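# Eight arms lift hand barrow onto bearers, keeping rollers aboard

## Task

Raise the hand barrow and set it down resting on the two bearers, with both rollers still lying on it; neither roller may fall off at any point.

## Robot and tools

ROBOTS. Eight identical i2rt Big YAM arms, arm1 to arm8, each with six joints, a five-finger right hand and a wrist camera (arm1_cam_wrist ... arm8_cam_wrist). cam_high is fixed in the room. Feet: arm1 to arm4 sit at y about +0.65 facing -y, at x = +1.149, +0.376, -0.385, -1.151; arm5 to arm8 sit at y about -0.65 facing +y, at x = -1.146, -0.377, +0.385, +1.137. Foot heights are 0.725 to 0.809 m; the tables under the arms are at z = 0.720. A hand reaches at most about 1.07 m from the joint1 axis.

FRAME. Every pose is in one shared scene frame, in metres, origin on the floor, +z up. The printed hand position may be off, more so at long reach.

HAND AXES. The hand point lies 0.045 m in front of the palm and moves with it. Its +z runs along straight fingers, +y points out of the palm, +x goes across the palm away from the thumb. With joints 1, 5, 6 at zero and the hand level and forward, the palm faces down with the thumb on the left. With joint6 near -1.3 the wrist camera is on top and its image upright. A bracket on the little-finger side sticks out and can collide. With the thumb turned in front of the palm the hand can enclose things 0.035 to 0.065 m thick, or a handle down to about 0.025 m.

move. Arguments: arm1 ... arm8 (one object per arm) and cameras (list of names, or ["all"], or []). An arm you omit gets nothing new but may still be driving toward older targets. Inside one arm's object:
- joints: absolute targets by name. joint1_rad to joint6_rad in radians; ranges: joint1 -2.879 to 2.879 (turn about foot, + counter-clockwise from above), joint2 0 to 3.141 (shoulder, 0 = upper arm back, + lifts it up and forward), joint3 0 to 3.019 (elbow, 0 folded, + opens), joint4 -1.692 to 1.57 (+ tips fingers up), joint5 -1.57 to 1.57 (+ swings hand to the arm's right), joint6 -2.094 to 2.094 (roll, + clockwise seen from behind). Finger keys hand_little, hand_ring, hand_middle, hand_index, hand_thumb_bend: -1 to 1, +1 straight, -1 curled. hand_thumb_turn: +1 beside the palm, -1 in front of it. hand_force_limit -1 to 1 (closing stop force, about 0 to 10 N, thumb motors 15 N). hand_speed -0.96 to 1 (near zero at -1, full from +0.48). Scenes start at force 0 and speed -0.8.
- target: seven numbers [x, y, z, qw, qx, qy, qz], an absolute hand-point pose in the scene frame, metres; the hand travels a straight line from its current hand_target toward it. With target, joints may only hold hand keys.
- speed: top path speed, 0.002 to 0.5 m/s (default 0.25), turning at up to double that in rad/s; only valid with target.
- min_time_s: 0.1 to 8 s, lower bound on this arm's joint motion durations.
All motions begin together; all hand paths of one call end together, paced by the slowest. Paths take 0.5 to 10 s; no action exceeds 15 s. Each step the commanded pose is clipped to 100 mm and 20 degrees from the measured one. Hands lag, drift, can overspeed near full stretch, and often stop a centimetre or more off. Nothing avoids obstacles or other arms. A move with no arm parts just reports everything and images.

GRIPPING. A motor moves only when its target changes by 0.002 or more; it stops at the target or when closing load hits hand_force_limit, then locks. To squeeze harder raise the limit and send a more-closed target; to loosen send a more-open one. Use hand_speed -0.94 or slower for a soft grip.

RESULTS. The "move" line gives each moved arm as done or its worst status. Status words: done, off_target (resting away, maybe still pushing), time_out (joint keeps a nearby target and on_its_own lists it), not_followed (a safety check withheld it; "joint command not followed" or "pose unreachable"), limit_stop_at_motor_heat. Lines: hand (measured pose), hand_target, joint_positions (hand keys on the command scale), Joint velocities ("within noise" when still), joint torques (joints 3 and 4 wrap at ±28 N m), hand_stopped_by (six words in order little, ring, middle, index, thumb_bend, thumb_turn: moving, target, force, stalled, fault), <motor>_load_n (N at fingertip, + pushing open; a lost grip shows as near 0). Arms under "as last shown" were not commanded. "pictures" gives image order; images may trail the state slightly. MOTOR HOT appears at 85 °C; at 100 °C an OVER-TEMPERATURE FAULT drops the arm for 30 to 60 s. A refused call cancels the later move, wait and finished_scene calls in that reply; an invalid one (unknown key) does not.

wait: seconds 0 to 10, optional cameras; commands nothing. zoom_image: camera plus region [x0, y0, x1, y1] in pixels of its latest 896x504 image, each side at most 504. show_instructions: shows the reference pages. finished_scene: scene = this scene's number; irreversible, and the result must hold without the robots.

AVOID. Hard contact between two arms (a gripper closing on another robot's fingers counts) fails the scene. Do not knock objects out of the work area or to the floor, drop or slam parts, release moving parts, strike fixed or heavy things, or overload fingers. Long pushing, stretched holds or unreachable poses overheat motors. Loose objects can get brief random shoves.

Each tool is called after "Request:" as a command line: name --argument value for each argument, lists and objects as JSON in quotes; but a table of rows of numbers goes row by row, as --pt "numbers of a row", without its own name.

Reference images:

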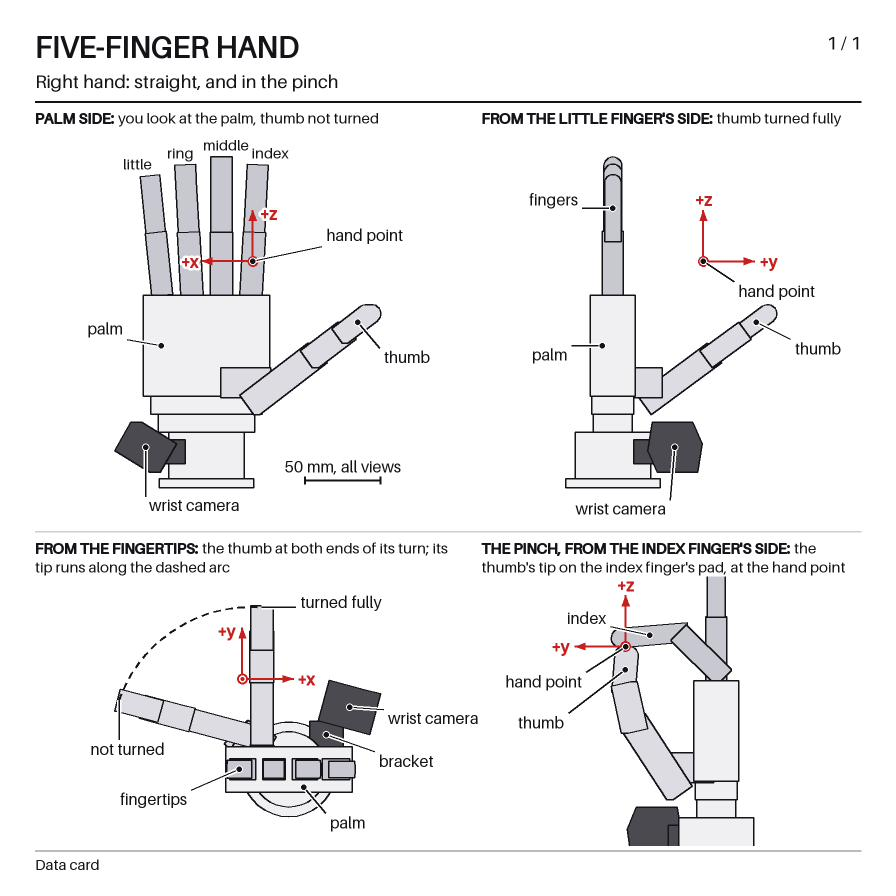

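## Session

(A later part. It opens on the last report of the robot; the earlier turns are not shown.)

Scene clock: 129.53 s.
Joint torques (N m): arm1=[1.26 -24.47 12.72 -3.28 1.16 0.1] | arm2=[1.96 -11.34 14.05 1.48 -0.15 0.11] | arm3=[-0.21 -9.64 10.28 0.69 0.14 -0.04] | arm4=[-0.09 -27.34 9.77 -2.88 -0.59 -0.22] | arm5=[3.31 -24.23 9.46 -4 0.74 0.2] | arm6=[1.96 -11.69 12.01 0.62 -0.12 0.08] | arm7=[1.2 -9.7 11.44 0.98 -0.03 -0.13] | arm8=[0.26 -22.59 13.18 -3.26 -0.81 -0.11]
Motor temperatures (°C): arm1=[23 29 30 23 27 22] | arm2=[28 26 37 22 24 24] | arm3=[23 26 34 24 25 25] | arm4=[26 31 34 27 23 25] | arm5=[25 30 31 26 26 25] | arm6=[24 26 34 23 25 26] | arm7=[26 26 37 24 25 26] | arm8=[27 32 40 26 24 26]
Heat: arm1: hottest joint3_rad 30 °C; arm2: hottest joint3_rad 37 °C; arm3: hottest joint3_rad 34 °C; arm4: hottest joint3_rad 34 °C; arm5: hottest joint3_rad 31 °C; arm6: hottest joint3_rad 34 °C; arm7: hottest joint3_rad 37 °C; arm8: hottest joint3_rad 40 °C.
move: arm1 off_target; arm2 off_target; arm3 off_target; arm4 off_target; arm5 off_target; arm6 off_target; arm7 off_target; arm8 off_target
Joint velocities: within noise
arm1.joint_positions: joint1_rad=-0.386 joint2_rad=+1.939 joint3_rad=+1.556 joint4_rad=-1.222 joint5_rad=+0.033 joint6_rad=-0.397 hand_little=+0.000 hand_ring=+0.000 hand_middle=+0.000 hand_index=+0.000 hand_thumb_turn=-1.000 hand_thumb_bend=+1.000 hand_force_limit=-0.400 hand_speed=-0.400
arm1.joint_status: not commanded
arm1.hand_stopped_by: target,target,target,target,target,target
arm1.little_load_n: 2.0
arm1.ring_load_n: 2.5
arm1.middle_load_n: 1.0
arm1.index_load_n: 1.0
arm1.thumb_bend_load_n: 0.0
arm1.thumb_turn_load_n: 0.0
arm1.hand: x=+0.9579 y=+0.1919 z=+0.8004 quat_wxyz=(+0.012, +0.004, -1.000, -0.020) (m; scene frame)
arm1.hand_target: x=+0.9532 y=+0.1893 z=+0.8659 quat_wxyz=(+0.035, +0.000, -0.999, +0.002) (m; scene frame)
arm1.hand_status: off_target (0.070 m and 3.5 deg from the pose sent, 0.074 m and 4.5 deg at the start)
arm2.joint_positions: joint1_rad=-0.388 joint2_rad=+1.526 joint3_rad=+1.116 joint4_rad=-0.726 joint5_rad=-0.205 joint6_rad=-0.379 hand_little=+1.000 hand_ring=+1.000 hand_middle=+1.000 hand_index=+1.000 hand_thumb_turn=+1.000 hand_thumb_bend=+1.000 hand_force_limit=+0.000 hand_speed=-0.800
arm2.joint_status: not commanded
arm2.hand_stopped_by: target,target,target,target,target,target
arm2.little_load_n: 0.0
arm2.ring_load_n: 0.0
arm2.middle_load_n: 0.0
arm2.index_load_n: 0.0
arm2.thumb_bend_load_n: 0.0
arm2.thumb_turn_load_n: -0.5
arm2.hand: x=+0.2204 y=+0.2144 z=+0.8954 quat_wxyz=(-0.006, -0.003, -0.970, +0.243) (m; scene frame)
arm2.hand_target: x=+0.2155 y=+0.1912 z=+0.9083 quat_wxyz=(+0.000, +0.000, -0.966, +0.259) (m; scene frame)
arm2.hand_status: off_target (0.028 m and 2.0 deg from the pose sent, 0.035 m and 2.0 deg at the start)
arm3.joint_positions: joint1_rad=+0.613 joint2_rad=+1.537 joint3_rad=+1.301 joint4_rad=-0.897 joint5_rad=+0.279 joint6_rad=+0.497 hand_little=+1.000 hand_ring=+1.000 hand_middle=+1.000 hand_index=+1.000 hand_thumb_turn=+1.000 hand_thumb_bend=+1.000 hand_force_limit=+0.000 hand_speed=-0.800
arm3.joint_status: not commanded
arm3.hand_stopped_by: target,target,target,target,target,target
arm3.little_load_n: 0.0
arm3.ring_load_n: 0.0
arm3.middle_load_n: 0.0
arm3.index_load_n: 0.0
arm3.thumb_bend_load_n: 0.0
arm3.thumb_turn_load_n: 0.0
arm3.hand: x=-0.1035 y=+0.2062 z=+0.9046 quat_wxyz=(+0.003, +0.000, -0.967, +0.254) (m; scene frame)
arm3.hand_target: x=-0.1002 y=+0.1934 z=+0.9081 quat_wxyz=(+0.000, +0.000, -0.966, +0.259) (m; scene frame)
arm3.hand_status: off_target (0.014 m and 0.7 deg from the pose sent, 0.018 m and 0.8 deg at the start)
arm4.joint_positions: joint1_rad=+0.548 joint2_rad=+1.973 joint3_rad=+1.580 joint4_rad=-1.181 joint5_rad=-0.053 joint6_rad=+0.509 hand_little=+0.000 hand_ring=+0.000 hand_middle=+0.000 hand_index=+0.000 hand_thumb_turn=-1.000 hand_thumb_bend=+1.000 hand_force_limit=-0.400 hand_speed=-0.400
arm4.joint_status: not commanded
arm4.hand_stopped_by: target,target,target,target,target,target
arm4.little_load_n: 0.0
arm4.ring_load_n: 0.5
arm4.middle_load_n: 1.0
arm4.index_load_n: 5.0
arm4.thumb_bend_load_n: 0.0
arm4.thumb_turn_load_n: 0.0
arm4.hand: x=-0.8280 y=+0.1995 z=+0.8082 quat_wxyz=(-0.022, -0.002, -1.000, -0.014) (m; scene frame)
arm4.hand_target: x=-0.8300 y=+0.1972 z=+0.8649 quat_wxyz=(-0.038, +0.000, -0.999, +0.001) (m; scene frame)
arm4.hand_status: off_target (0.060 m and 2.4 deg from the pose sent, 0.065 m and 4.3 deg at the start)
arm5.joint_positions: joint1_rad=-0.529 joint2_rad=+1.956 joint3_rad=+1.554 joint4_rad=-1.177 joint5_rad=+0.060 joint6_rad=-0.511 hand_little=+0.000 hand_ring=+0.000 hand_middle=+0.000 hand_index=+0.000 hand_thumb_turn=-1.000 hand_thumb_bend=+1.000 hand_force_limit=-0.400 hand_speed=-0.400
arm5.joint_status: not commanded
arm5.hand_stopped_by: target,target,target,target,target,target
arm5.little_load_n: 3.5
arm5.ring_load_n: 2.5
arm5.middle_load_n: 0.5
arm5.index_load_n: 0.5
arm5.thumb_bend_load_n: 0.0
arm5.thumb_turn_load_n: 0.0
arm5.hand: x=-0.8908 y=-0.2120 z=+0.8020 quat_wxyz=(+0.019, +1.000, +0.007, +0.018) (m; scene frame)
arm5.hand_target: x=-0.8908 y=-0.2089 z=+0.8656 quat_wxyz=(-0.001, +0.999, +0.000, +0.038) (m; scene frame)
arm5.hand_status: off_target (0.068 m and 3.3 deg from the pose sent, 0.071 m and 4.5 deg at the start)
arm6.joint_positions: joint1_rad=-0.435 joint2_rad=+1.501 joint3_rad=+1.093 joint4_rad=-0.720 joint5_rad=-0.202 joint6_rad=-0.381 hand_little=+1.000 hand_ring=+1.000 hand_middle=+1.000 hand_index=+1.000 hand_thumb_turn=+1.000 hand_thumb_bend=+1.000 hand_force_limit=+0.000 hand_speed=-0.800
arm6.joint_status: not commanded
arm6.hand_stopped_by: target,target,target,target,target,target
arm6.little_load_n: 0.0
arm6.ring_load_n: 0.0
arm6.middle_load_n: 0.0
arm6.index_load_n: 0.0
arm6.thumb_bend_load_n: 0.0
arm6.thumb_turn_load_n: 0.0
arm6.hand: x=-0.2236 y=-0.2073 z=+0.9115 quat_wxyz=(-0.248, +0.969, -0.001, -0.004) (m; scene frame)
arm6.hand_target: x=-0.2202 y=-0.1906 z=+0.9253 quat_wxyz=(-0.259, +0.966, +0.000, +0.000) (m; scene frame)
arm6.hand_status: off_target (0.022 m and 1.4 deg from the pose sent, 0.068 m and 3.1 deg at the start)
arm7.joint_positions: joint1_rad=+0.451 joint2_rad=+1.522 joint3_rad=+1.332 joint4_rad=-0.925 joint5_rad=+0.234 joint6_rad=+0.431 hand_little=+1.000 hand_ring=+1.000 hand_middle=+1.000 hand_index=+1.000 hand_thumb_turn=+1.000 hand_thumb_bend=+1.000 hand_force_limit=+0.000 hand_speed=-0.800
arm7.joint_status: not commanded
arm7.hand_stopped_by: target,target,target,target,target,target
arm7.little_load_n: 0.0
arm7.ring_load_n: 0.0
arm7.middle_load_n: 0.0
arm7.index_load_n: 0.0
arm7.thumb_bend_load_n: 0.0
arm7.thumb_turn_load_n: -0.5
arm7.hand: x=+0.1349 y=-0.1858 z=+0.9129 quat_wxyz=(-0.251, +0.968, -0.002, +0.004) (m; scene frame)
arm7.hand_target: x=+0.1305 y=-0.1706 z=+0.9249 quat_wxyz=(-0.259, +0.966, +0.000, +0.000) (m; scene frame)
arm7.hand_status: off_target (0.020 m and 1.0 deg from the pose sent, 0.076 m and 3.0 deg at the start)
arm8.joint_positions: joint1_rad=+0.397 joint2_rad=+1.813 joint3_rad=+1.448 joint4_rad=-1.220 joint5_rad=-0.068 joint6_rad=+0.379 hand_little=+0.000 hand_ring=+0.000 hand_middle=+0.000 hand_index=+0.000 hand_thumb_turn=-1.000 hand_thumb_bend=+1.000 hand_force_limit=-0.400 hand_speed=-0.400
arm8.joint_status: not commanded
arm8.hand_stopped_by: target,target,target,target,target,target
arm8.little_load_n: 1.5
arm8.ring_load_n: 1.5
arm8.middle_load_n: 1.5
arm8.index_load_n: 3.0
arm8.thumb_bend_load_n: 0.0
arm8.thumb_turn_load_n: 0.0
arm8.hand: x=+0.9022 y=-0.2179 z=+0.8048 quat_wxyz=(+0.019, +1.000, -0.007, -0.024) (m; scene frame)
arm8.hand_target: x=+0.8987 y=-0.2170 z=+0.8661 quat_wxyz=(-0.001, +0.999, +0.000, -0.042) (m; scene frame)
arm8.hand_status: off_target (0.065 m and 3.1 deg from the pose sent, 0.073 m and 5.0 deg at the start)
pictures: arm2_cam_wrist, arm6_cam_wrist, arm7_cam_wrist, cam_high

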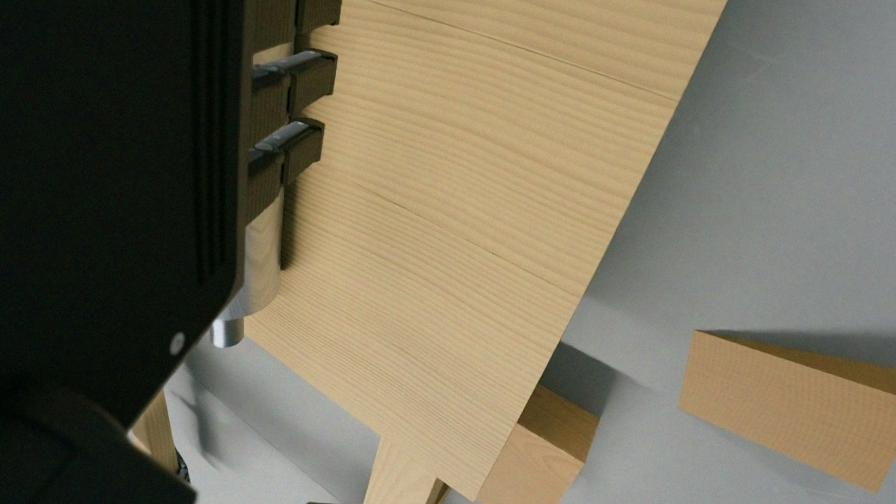

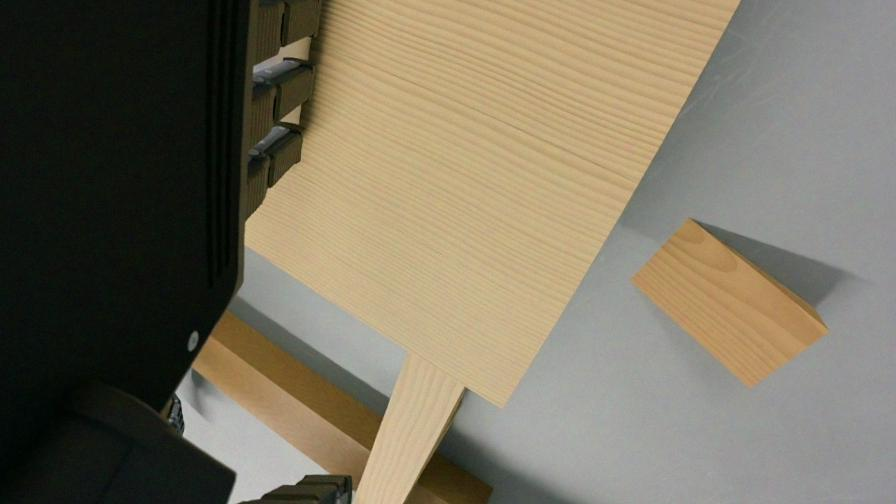

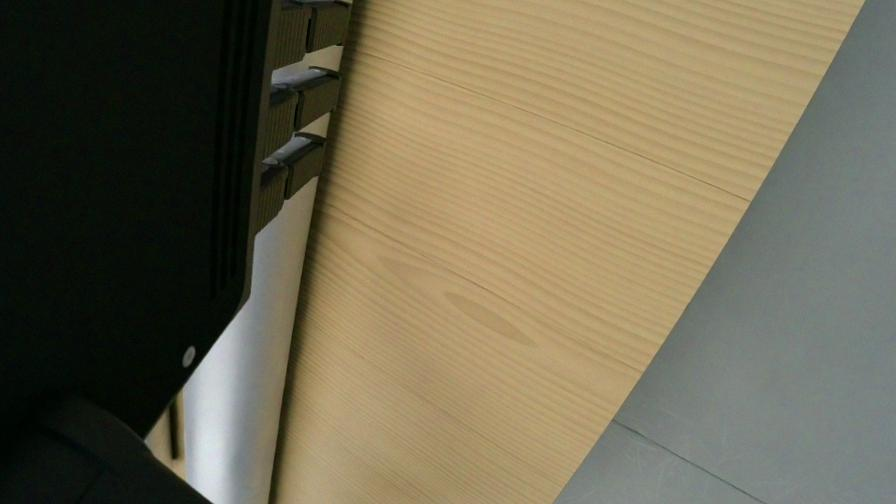

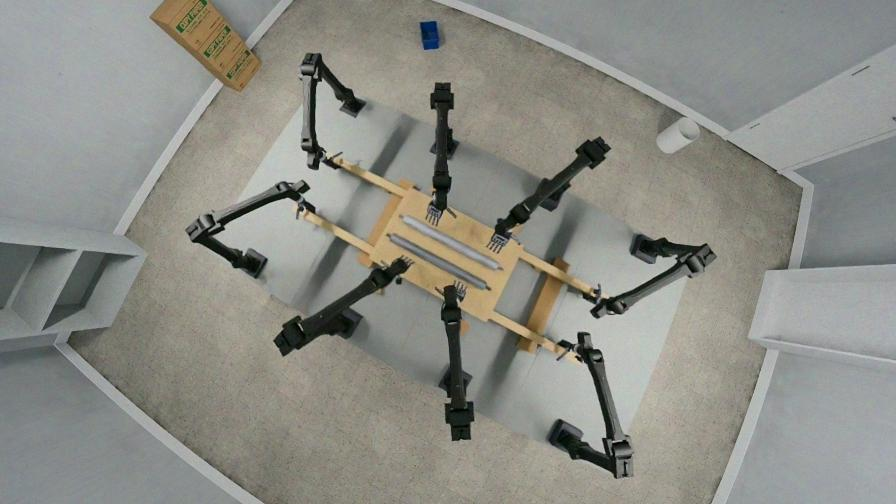

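Request:
move --arm1 '{"target": [0.952, 0.187, 0.955, -0.035, 0, 1, 0], "speed": 0.07}' --arm4 '{"target": [-0.83, 0.196, 0.953, 0.038, 0, 1, 0], "speed": 0.07}' --arm5 '{"target": [-0.89, -0.207, 0.955, 0, 1, 0, 0.038], "speed": 0.07}' --arm8 '{"target": [0.898, -0.215, 0.955, 0, 1, 0, -0.042], "speed": 0.07}' --arm2 '{"target": [0.215, 0.188, 0.958, 0, 0, 0.9659, -0.2588], "speed": 0.07}' --arm3 '{"target": [-0.10, 0.191, 0.953, 0, 0, 0.9659, -0.2588], "speed": 0.07}' --arm6 '{"target": [-0.22, -0.188, 0.970, -0.2588, 0.9659, 0, 0], "speed": 0.07}' --arm7 '{"target": [0.13, -0.168, 0.970, -0.2588, 0.9659, 0, 0], "speed": 0.07}' --cameras '["cam_high", "arm2_cam_wrist", "arm3_cam_wrist", "arm6_cam_wrist", "arm7_cam_wrist"]'

Scene clock: 147.13 s.
Joint torques (N m): arm1=[1.2 -27.69 14.78 -3.77 0.74 0.12] | arm2=[2.49 -14.39 14.34 0.65 -0.12 0.18] | arm3=[-0.32 -10.99 11.99 0.1 0.14 -0.03] | arm4=[0.32 -31.74 11.92 -3.97 -0.38 -0.14] | arm5=[2.73 -27.05 11.23 -5.46 0.58 0.1] | arm6=[1.85 -13.33 12.36 0.55 -0.12 0.06] | arm7=[1.2 -10.46 11.44 1.35 0.02 -0.1] | arm8=[0.21 -26.29 15.82 -4.07 -0.46 -0.11]
Motor temperatures (°C): arm1=[23 31 34 23 28 22] | arm2=[28 26 41 22 24 24] | arm3=[23 26 35 24 25 25] | arm4=[26 35 35 27 24 25] | arm5=[25 34 32 27 26 25] | arm6=[24 27 37 23 25 26] | arm7=[26 27 37 24 25 26] | arm8=[27 35 44 26 24 26]
Heat: arm1: hottest joint3_rad 34 °C; arm2: hottest joint3_rad 41 °C; arm3: hottest joint3_rad 35 °C; arm4: hottest joint2_rad 35 °C; arm5: hottest joint2_rad 34 °C; arm6: hottest joint3_rad 37 °C; arm7: hottest joint3_rad 37 °C; arm8: hottest joint3_rad 44 °C.
move: arm1 off_target; arm2 off_target; arm3 off_target; arm4 off_target; arm5 off_target; arm6 off_target; arm7 off_target; arm8 off_target
Joint velocities: within noise
arm1.joint_positions: joint1_rad=-0.386 joint2_rad=+1.939 joint3_rad=+1.693 joint4_rad=-1.407 joint5_rad=+0.044 joint6_rad=-0.399 hand_little=+0.000 hand_ring=+0.000 hand_middle=+0.000 hand_index=+0.000 hand_thumb_turn=-1.000 hand_thumb_bend=+1.000 hand_force_limit=-0.400 hand_speed=-0.400
arm1.joint_status: not commanded
arm1.hand_stopped_by: target,target,target,target,target,target
arm1.little_load_n: 2.0
arm1.ring_load_n: 3.0
arm1.middle_load_n: 1.0
arm1.index_load_n: 1.5
arm1.thumb_bend_load_n: 0.0
arm1.thumb_turn_load_n: 0.0
arm1.hand: x=+0.9549 y=+0.1898 z=+0.8541 quat_wxyz=(+0.008, +0.005, -0.999, -0.045) (m; scene frame)
arm1.hand_target: x=+0.9544 y=+0.1925 z=+0.9457 quat_wxyz=(+0.035, +0.000, -0.999, +0.001) (m; scene frame)
arm1.hand_status: off_target (0.101 m and 6.0 deg from the pose sent, 0.155 m and 3.5 deg at the start; pose on its path clipped on 53 of 78 steps)
arm2.joint_positions: joint1_rad=-0.387 joint2_rad=+1.525 joint3_rad=+1.212 joint4_rad=-0.844 joint5_rad=-0.204 joint6_rad=-0.377 hand_little=+1.000 hand_ring=+1.000 hand_middle=+1.000 hand_index=+1.000 hand_thumb_turn=+1.000 hand_thumb_bend=+1.000 hand_force_limit=+0.000 hand_speed=-0.800
arm2.joint_status: not commanded
arm2.hand_stopped_by: target,target,target,target,target,target
arm2.little_load_n: 0.0
arm2.ring_load_n: 0.0
arm2.middle_load_n: 0.0
arm2.index_load_n: -0.5
arm2.thumb_bend_load_n: 0.0
arm2.thumb_turn_load_n: 0.0
arm2.hand: x=+0.2181 y=+0.2081 z=+0.9296 quat_wxyz=(-0.010, -0.004, -0.972, +0.234) (m; scene frame)
arm2.hand_target: x=+0.2156 y=+0.1893 z=+0.9582 quat_wxyz=(+0.000, +0.000, -0.966, +0.259) (m; scene frame)
arm2.hand_status: off_target (0.035 m and 3.2 deg from the pose sent, 0.068 m and 2.0 deg at the start)
arm3.joint_positions: joint1_rad=+0.613 joint2_rad=+1.537 joint3_rad=+1.380 joint4_rad=-0.999 joint5_rad=+0.278 joint6_rad=+0.496 hand_little=+1.000 hand_ring=+1.000 hand_middle=+1.000 hand_index=+1.000 hand_thumb_turn=+1.000 hand_thumb_bend=+1.000 hand_force_limit=+0.000 hand_speed=-0.800
arm3.joint_status: not commanded
arm3.hand_stopped_by: target,target,target,target,target,target
arm3.little_load_n: 0.0
arm3.ring_load_n: 0.0
arm3.middle_load_n: 0.0
arm3.index_load_n: 0.0
arm3.thumb_bend_load_n: 0.0
arm3.thumb_turn_load_n: 0.0
arm3.hand: x=-0.1043 y=+0.2063 z=+0.9323 quat_wxyz=(+0.009, +0.002, -0.970, +0.244) (m; scene frame)
arm3.hand_target: x=-0.1006 y=+0.1918 z=+0.9531 quat_wxyz=(+0.000, +0.000, -0.966, +0.259) (m; scene frame)
arm3.hand_status: off_target (0.026 m and 2.1 deg from the pose sent, 0.051 m and 0.7 deg at the start)
arm4.joint_positions: joint1_rad=+0.541 joint2_rad=+1.973 joint3_rad=+1.673 joint4_rad=-1.325 joint5_rad=-0.058 joint6_rad=+0.507 hand_little=+0.000 hand_ring=+0.000 hand_middle=+0.000 hand_index=+0.000 hand_thumb_turn=-1.000 hand_thumb_bend=+1.000 hand_force_limit=-0.400 hand_speed=-0.400
arm4.joint_status: not commanded
arm4.hand_stopped_by: target,target,target,target,target,target
arm4.little_load_n: 4.5
arm4.ring_load_n: 3.0
arm4.middle_load_n: 1.0
arm4.index_load_n: 0.5
arm4.thumb_bend_load_n: 0.0
arm4.thumb_turn_load_n: 0.0
arm4.hand: x=-0.8310 y=+0.1991 z=+0.8441 quat_wxyz=(-0.012, -0.005, -0.999, -0.038) (m; scene frame)
arm4.hand_target: x=-0.8315 y=+0.2003 z=+0.9363 quat_wxyz=(-0.039, +0.000, -0.999, +0.001) (m; scene frame)
arm4.hand_status: off_target (0.109 m and 5.2 deg from the pose sent, 0.145 m and 2.4 deg at the start; pose on its path clipped on 51 of 78 steps)
arm5.joint_positions: joint1_rad=-0.521 joint2_rad=+1.956 joint3_rad=+1.601 joint4_rad=-1.256 joint5_rad=+0.065 joint6_rad=-0.499 hand_little=+0.000 hand_ring=+0.000 hand_middle=+0.000 hand_index=+0.000 hand_thumb_turn=-1.000 hand_thumb_bend=+1.000 hand_force_limit=-0.400 hand_speed=-0.400
arm5.joint_status: not commanded
arm5.hand_stopped_by: target,target,target,target,target,target
arm5.little_load_n: 1.0
arm5.ring_load_n: 2.5
arm5.middle_load_n: 2.0
arm5.index_load_n: 3.5
arm5.thumb_bend_load_n: 0.0
arm5.thumb_turn_load_n: 0.0
arm5.hand: x=-0.8947 y=-0.2114 z=+0.8213 quat_wxyz=(+0.034, +0.999, +0.006, +0.013) (m; scene frame)
arm5.hand_target: x=-0.8932 y=-0.2121 z=+0.9122 quat_wxyz=(-0.001, +0.999, +0.000, +0.038) (m; scene frame)
arm5.hand_status: off_target (0.134 m and 4.9 deg from the pose sent, 0.153 m and 3.3 deg at the start; pose on its path clipped on 60 of 78 steps)
arm6.joint_positions: joint1_rad=-0.434 joint2_rad=+1.491 joint3_rad=+1.181 joint4_rad=-0.840 joint5_rad=-0.201 joint6_rad=-0.379 hand_little=+1.000 hand_ring=+1.000 hand_middle=+1.000 hand_index=+1.000 hand_thumb_turn=+1.000 hand_thumb_bend=+1.000 hand_force_limit=+0.000 hand_speed=-0.800
arm6.joint_status: not commanded
arm6.hand_stopped_by: target,target,target,target,target,target
arm6.little_load_n: 0.0
arm6.ring_load_n: 0.0
arm6.middle_load_n: 0.0
arm6.index_load_n: 0.0
arm6.thumb_bend_load_n: 0.0
arm6.thumb_turn_load_n: 0.0
arm6.hand: x=-0.2228 y=-0.2046 z=+0.9456 quat_wxyz=(-0.238, +0.971, -0.002, -0.009) (m; scene frame)
arm6.hand_target: x=-0.2204 y=-0.1889 z=+0.9701 quat_wxyz=(-0.259, +0.966, +0.000, +0.000) (m; scene frame)
arm6.hand_status: off_target (0.030 m and 2.7 deg from the pose sent, 0.062 m and 1.4 deg at the start)
arm7.joint_positions: joint1_rad=+0.450 joint2_rad=+1.522 joint3_rad=+1.444 joint4_rad=-1.053 joint5_rad=+0.232 joint6_rad=+0.427 hand_little=+1.000 hand_ring=+1.000 hand_middle=+1.000 hand_index=+1.000 hand_thumb_turn=+1.000 hand_thumb_bend=+1.000 hand_force_limit=+0.000 hand_speed=-0.800
arm7.joint_status: not commanded
arm7.hand_stopped_by: target,target,target,target,target,target
arm7.little_load_n: 0.0
arm7.ring_load_n: 0.0
arm7.middle_load_n: -1.5
arm7.index_load_n: -0.5
arm7.thumb_bend_load_n: 0.0
arm7.thumb_turn_load_n: 0.0
arm7.hand: x=+0.1342 y=-0.1846 z=+0.9538 quat_wxyz=(-0.244, +0.970, +0.001, +0.007) (m; scene frame)
arm7.hand_target: x=+0.1305 y=-0.1686 z=+0.9701 quat_wxyz=(-0.259, +0.966, +0.000, +0.000) (m; scene frame)
arm7.hand_status: off_target (0.024 m and 1.9 deg from the pose sent, 0.060 m and 1.0 deg at the start)
arm8.joint_positions: joint1_rad=+0.397 joint2_rad=+1.816 joint3_rad=+1.548 joint4_rad=-1.368 joint5_rad=-0.078 joint6_rad=+0.379 hand_little=+0.000 hand_ring=+0.000 hand_middle=+0.000 hand_index=+0.000 hand_thumb_turn=-1.000 hand_thumb_bend=+1.000 hand_force_limit=-0.400 hand_speed=-0.400
arm8.joint_status: not commanded
arm8.hand_stopped_by: target,target,target,target,target,target
arm8.little_load_n: 1.5
arm8.ring_load_n: 1.5
arm8.middle_load_n: 2.0
arm8.index_load_n: 5.0
arm8.thumb_bend_load_n: 0.0
arm8.thumb_turn_load_n: 0.0
arm8.hand: x=+0.9003 y=-0.2194 z=+0.8430 quat_wxyz=(+0.045, +0.999, -0.008, -0.019) (m; scene frame)
arm8.hand_target: x=+0.8998 y=-0.2211 z=+0.9346 quat_wxyz=(-0.002, +0.999, +0.000, -0.042) (m; scene frame)
arm8.hand_status: off_target (0.112 m and 5.8 deg from the pose sent, 0.150 m and 3.1 deg at the start; pose on its path clipped on 50 of 78 steps)
pictures: arm2_cam_wrist, arm3_cam_wrist, arm6_cam_wrist, arm7_cam_wrist, cam_high

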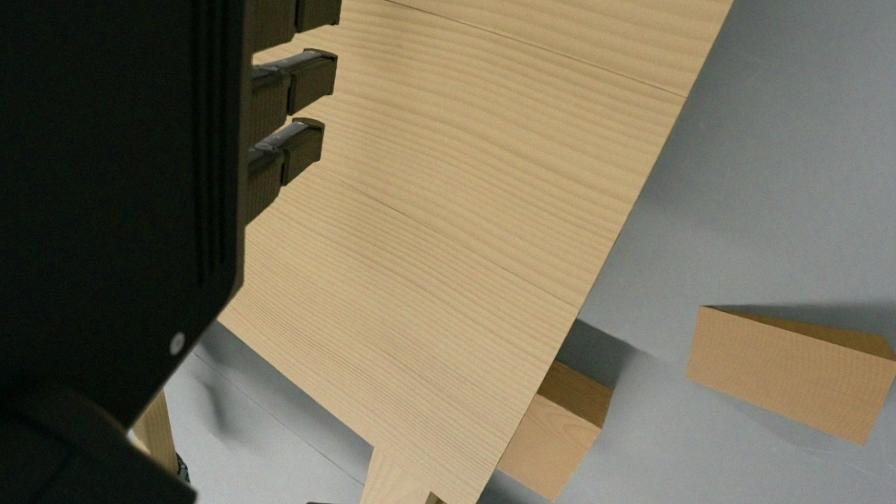

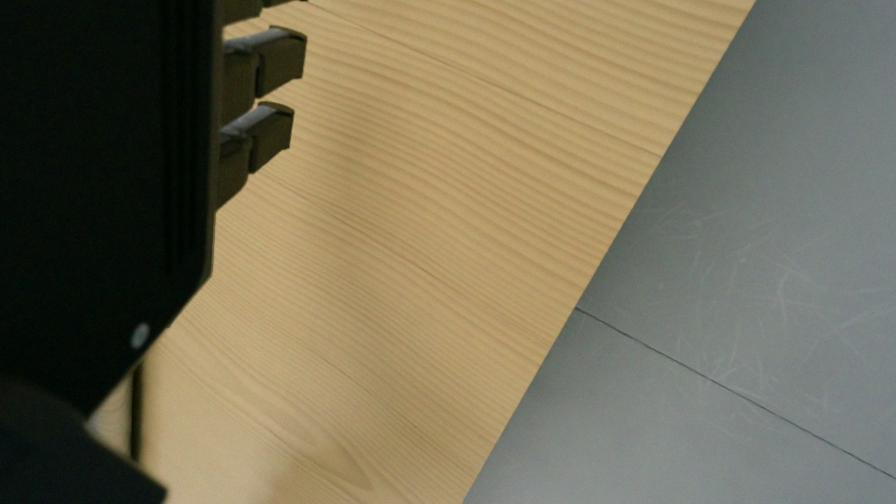

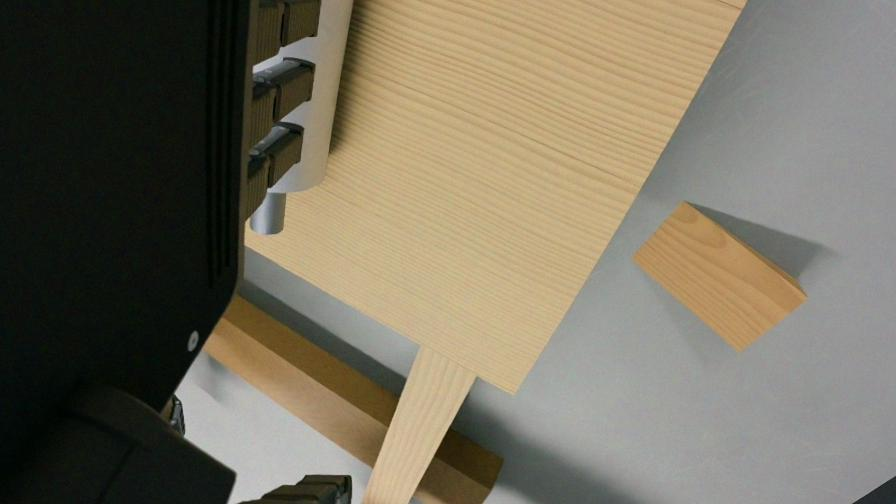

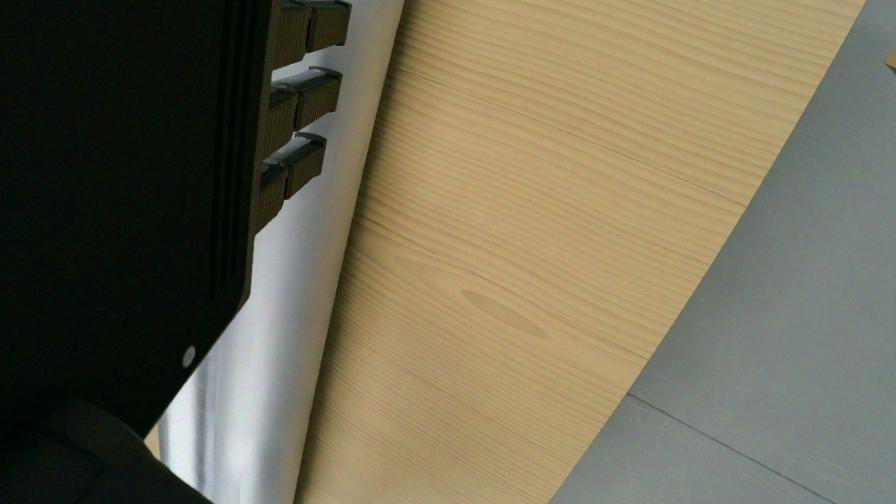

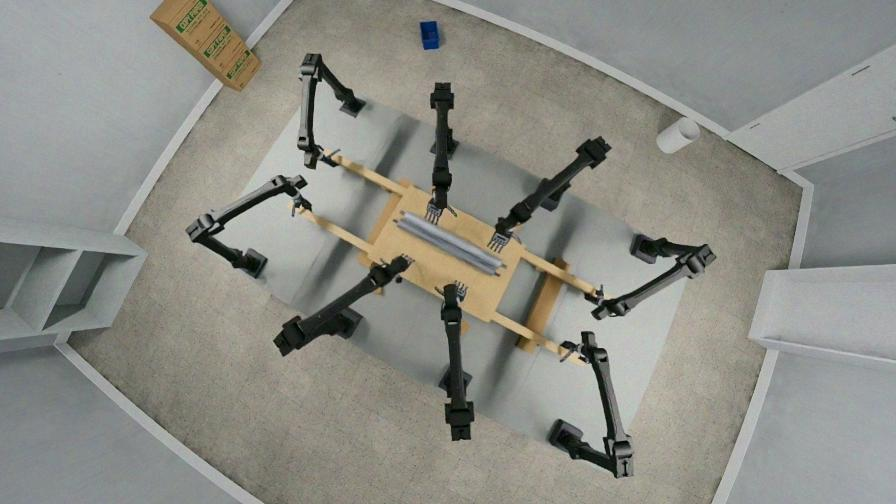

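Request:
move --arm1 '{"target": [0.952, 0.187, 0.962, -0.035, 0, 1, 0], "speed": 0.035}' --arm4 '{"target": [-0.83, 0.196, 0.968, 0.038, 0, 1, 0], "speed": 0.035}' --arm5 '{"target": [-0.89, -0.207, 0.972, 0, 1, 0, 0.038], "speed": 0.035}' --arm8 '{"target": [0.898, -0.215, 0.967, 0, 1, 0, -0.042], "speed": 0.035}' --arm2 '{"target": [0.215, 0.188, 0.978, 0, 0, 0.9659, -0.2588], "speed": 0.035}' --arm3 '{"target": [-0.10, 0.191, 0.975, 0, 0, 0.9659, -0.2588], "speed": 0.035}' --arm6 '{"target": [-0.22, -0.188, 0.985, -0.2588, 0.9659, 0, 0], "speed": 0.035}' --arm7 '{"target": [0.13, -0.168, 0.978, -0.2588, 0.9659, 0, 0], "speed": 0.035}' --cameras '["cam_high", "arm2_cam_wrist", "arm6_cam_wrist", "arm7_cam_wrist"]'

Scene clock: 173.43 s.
Joint torques (N m): arm1=[0.85 -27.4 14.93 -3.88 0.74 0.11] | arm2=[2.43 -13.92 14.71 0.55 -0.13 0.2] | arm3=[-0.21 -11.4 12.19 0.08 0.15 -0.05] | arm4=[0.73 -31.97 12.05 -3.95 -0.4 -0.17] | arm5=[2.26 -26.81 11.15 -5.57 0.59 0.1] | arm6=[1.9 -13.51 12.59 0.49 -0.11 0.06] | arm7=[1.14 -10.52 11.9 1.1 0.04 -0.11] | arm8=[0.21 -26.4 15.72 -4.05 -0.46 -0.12]
Motor temperatures (°C): arm1=[23 34 35 24 28 22] | arm2=[28 27 45 22 24 24] | arm3=[23 26 37 24 25 25] | arm4=[26 40 41 27 24 25] | arm5=[25 39 37 27 26 25] | arm6=[24 27 39 23 25 26] | arm7=[26 27 38 24 25 26] | arm8=[27 36 51 27 24 26]
Heat: arm1: hottest joint3_rad 35 °C; arm2: hottest joint3_rad 45 °C; arm3: hottest joint3_rad 37 °C; arm4: hottest joint3_rad 41 °C; arm5: hottest joint2_rad 39 °C; arm6: hottest joint3_rad 39 °C; arm7: hottest joint3_rad 38 °C; arm8: hottest joint3_rad 51 °C.
move: arm1 off_target; arm2 off_target; arm3 off_target; arm4 off_target; arm5 off_target; arm6 off_target; arm7 off_target; arm8 off_target
Joint velocities: within noise
arm1.joint_positions: joint1_rad=-0.386 joint2_rad=+1.939 joint3_rad=+1.693 joint4_rad=-1.407 joint5_rad=+0.044 joint6_rad=-0.399 hand_little=+0.000 hand_ring=+0.000 hand_middle=+0.000 hand_index=+0.000 hand_thumb_turn=-1.000 hand_thumb_bend=+1.000 hand_force_limit=-0.400 hand_speed=-0.400
arm1.joint_status: not commanded
arm1.hand_stopped_by: target,target,target,target,target,target
arm1.little_load_n: 2.0
arm1.ring_load_n: 3.0
arm1.middle_load_n: 1.0
arm1.index_load_n: 1.5
arm1.thumb_bend_load_n: 0.0
arm1.thumb_turn_load_n: 0.0
arm1.hand: x=+0.9549 y=+0.1897 z=+0.8542 quat_wxyz=(+0.008, +0.005, -0.999, -0.044) (m; scene frame)
arm1.hand_target: x=+0.9545 y=+0.1926 z=+0.9458 quat_wxyz=(+0.035, +0.000, -0.999, +0.001) (m; scene frame)
arm1.hand_status: off_target (0.108 m and 6.0 deg from the pose sent, 0.108 m and 6.0 deg at the start; pose on its path clipped on 40 of 66 steps)
arm2.joint_positions: joint1_rad=-0.387 joint2_rad=+1.515 joint3_rad=+1.252 joint4_rad=-0.896 joint5_rad=-0.204 joint6_rad=-0.377 hand_little=+1.000 hand_ring=+1.000 hand_middle=+1.000 hand_index=+1.000 hand_thumb_turn=+1.000 hand_thumb_bend=+1.000 hand_force_limit=+0.000 hand_speed=-0.800
arm2.joint_status: not commanded
arm2.hand_stopped_by: target,target,target,target,target,target
arm2.little_load_n: 0.0
arm2.ring_load_n: 0.0
arm2.middle_load_n: 0.0
arm2.index_load_n: 0.0
arm2.thumb_bend_load_n: -0.5
arm2.thumb_turn_load_n: 0.0
arm2.hand: x=+0.2179 y=+0.2077 z=+0.9480 quat_wxyz=(-0.011, -0.004, -0.973, +0.233) (m; scene frame)
arm2.hand_target: x=+0.2156 y=+0.1895 z=+0.9782 quat_wxyz=(+0.000, +0.000, -0.966, +0.259) (m; scene frame)
arm2.hand_status: off_target (0.036 m and 3.4 deg from the pose sent, 0.053 m and 3.2 deg at the start)
arm3.joint_positions: joint1_rad=+0.613 joint2_rad=+1.537 joint3_rad=+1.430 joint4_rad=-1.056 joint5_rad=+0.278 joint6_rad=+0.496 hand_little=+1.000 hand_ring=+1.000 hand_middle=+1.000 hand_index=+1.000 hand_thumb_turn=+1.000 hand_thumb_bend=+1.000 hand_force_limit=+0.000 hand_speed=-0.800
arm3.joint_status: not commanded
arm3.hand_stopped_by: target,target,target,target,target,target
arm3.little_load_n: 0.0
arm3.ring_load_n: 0.0
arm3.middle_load_n: 0.0
arm3.index_load_n: 0.0
arm3.thumb_bend_load_n: 0.0
arm3.thumb_turn_load_n: 0.0
arm3.hand: x=-0.1041 y=+0.2056 z=+0.9510 quat_wxyz=(+0.011, +0.003, -0.970, +0.241) (m; scene frame)
arm3.hand_target: x=-0.1007 y=+0.1920 z=+0.9750 quat_wxyz=(+0.000, +0.000, -0.966, +0.259) (m; scene frame)
arm3.hand_status: off_target (0.028 m and 2.4 deg from the pose sent, 0.046 m and 2.1 deg at the start)
arm4.joint_positions: joint1_rad=+0.541 joint2_rad=+1.973 joint3_rad=+1.673 joint4_rad=-1.325 joint5_rad=-0.058 joint6_rad=+0.507 hand_little=+0.000 hand_ring=+0.000 hand_middle=+0.000 hand_index=+0.000 hand_thumb_turn=-1.000 hand_thumb_bend=+1.000 hand_force_limit=-0.400 hand_speed=-0.400
arm4.joint_status: not commanded
arm4.hand_stopped_by: target,target,target,target,target,target
arm4.little_load_n: 4.5
arm4.ring_load_n: 3.0
arm4.middle_load_n: 1.0
arm4.index_load_n: 0.5
arm4.thumb_bend_load_n: 0.0
arm4.thumb_turn_load_n: 0.0
arm4.hand: x=-0.8310 y=+0.1991 z=+0.8441 quat_wxyz=(-0.012, -0.005, -0.999, -0.038) (m; scene frame)
arm4.hand_target: x=-0.8316 y=+0.2006 z=+0.9363 quat_wxyz=(-0.039, +0.000, -0.999, +0.001) (m; scene frame)
arm4.hand_status: off_target (0.124 m and 5.2 deg from the pose sent, 0.124 m and 5.2 deg at the start; pose on its path clipped on 53 of 66 steps)
arm5.joint_positions: joint1_rad=-0.521 joint2_rad=+1.956 joint3_rad=+1.601 joint4_rad=-1.256 joint5_rad=+0.065 joint6_rad=-0.499 hand_little=+0.000 hand_ring=+0.000 hand_middle=+0.000 hand_index=+0.000 hand_thumb_turn=-1.000 hand_thumb_bend=+1.000 hand_force_limit=-0.400 hand_speed=-0.400
arm5.joint_status: not commanded
arm5.hand_stopped_by: target,target,target,target,target,target
arm5.little_load_n: 1.5
arm5.ring_load_n: 2.5
arm5.middle_load_n: 1.5
arm5.index_load_n: 3.5
arm5.thumb_bend_load_n: 0.0
arm5.thumb_turn_load_n: 0.0
arm5.hand: x=-0.8947 y=-0.2114 z=+0.8213 quat_wxyz=(+0.034, +0.999, +0.006, +0.013) (m; scene frame)
arm5.hand_target: x=-0.8935 y=-0.2124 z=+0.9122 quat_wxyz=(-0.001, +0.999, +0.000, +0.038) (m; scene frame)
arm5.hand_status: off_target (0.151 m and 4.9 deg from the pose sent, 0.151 m and 4.9 deg at the start; pose on its path clipped on 59 of 66 steps)
arm6.joint_positions: joint1_rad=-0.434 joint2_rad=+1.485 joint3_rad=+1.210 joint4_rad=-0.880 joint5_rad=-0.201 joint6_rad=-0.379 hand_little=+1.000 hand_ring=+1.000 hand_middle=+1.000 hand_index=+1.000 hand_thumb_turn=+1.000 hand_thumb_bend=+1.000 hand_force_limit=+0.000 hand_speed=-0.800
arm6.joint_status: not commanded
arm6.hand_stopped_by: target,target,target,target,target,target
arm6.little_load_n: 0.0
arm6.ring_load_n: -0.5
arm6.middle_load_n: 0.0
arm6.index_load_n: 0.0
arm6.thumb_bend_load_n: 0.0
arm6.thumb_turn_load_n: 0.0
arm6.hand: x=-0.2227 y=-0.2047 z=+0.9586 quat_wxyz=(-0.236, +0.972, -0.003, -0.010) (m; scene frame)
arm6.hand_target: x=-0.2204 y=-0.1891 z=+0.9852 quat_wxyz=(-0.259, +0.966, +0.000, +0.000) (m; scene frame)
arm6.hand_status: off_target (0.031 m and 3.0 deg from the pose sent, 0.043 m and 2.7 deg at the start)
arm7.joint_positions: joint1_rad=+0.450 joint2_rad=+1.522 joint3_rad=+1.456 joint4_rad=-1.067 joint5_rad=+0.231 joint6_rad=+0.427 hand_little=+1.000 hand_ring=+1.000 hand_middle=+1.000 hand_index=+1.000 hand_thumb_turn=+1.000 hand_thumb_bend=+1.000 hand_force_limit=+0.000 hand_speed=-0.800
arm7.joint_status: not commanded
arm7.hand_stopped_by: target,target,target,target,target,target
arm7.little_load_n: 0.0
arm7.ring_load_n: 0.0
arm7.middle_load_n: -1.0
arm7.index_load_n: 0.0
arm7.thumb_bend_load_n: 0.0
arm7.thumb_turn_load_n: 0.0
arm7.hand: x=+0.1342 y=-0.1848 z=+0.9585 quat_wxyz=(-0.243, +0.970, +0.001, +0.007) (m; scene frame)
arm7.hand_target: x=+0.1306 y=-0.1689 z=+0.9779 quat_wxyz=(-0.259, +0.966, +0.000, +0.000) (m; scene frame)
arm7.hand_status: off_target (0.026 m and 2.1 deg from the pose sent, 0.030 m and 1.9 deg at the start)
arm8.joint_positions: joint1_rad=+0.397 joint2_rad=+1.816 joint3_rad=+1.548 joint4_rad=-1.368 joint5_rad=-0.078 joint6_rad=+0.379 hand_little=+0.000 hand_ring=+0.000 hand_middle=+0.000 hand_index=+0.000 hand_thumb_turn=-1.000 hand_thumb_bend=+1.000 hand_force_limit=-0.400 hand_speed=-0.400
arm8.joint_status: not commanded
arm8.hand_stopped_by: target,target,target,target,target,target
arm8.little_load_n: 2.0
arm8.ring_load_n: 1.5
arm8.middle_load_n: 2.0
arm8.index_load_n: 5.0
arm8.thumb_bend_load_n: 0.0
arm8.thumb_turn_load_n: 0.0
arm8.hand: x=+0.9003 y=-0.2194 z=+0.8430 quat_wxyz=(+0.045, +0.999, -0.008, -0.019) (m; scene frame)
arm8.hand_target: x=+0.8999 y=-0.2214 z=+0.9345 quat_wxyz=(-0.002, +0.999, +0.000, -0.042) (m; scene frame)
arm8.hand_status: off_target (0.124 m and 5.8 deg from the pose sent, 0.124 m and 5.8 deg at the start; pose on its path clipped on 53 of 66 steps)
pictures: arm2_cam_wrist, arm6_cam_wrist, arm7_cam_wrist, cam_high

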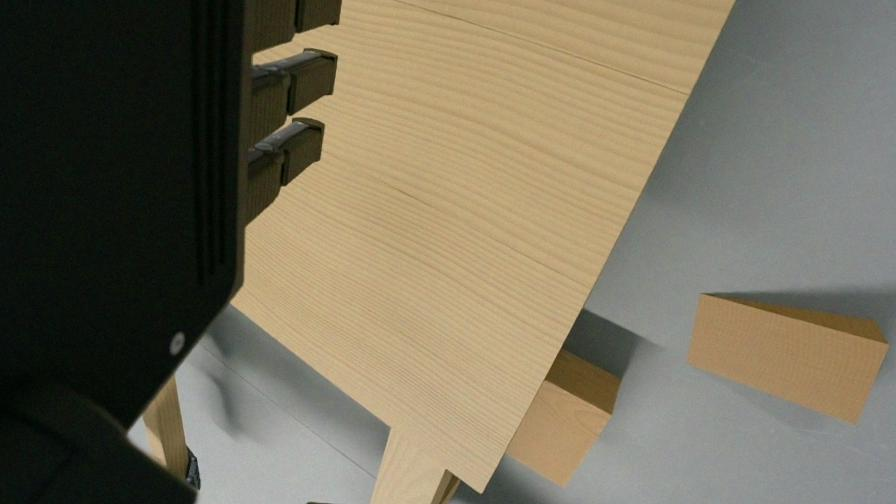

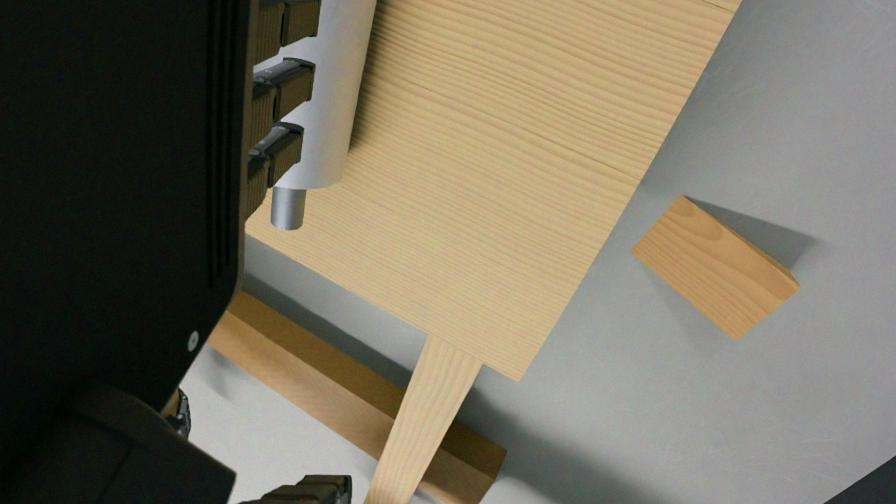

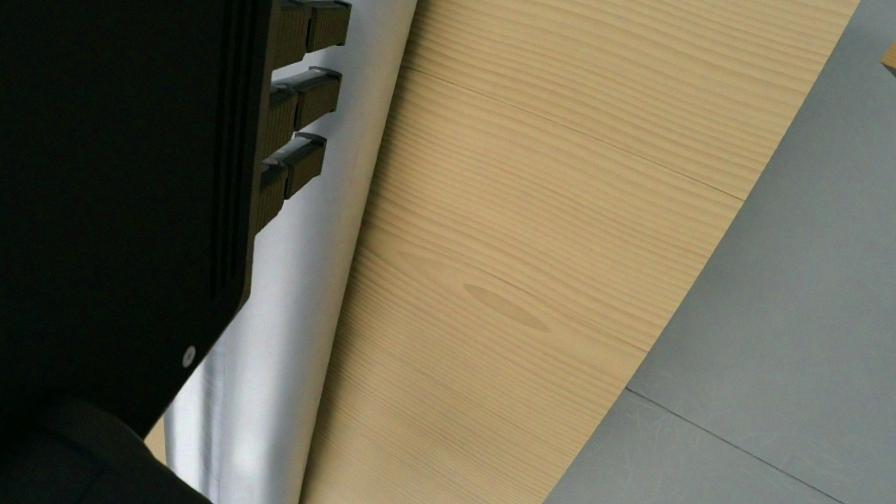

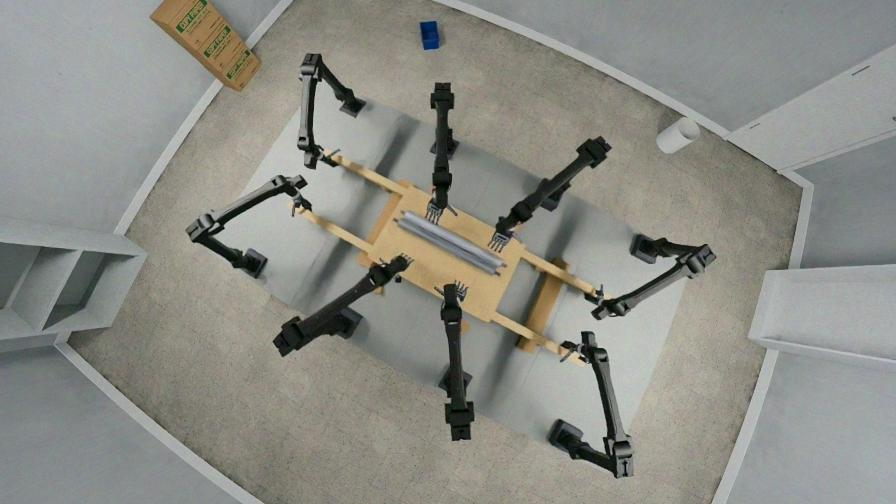

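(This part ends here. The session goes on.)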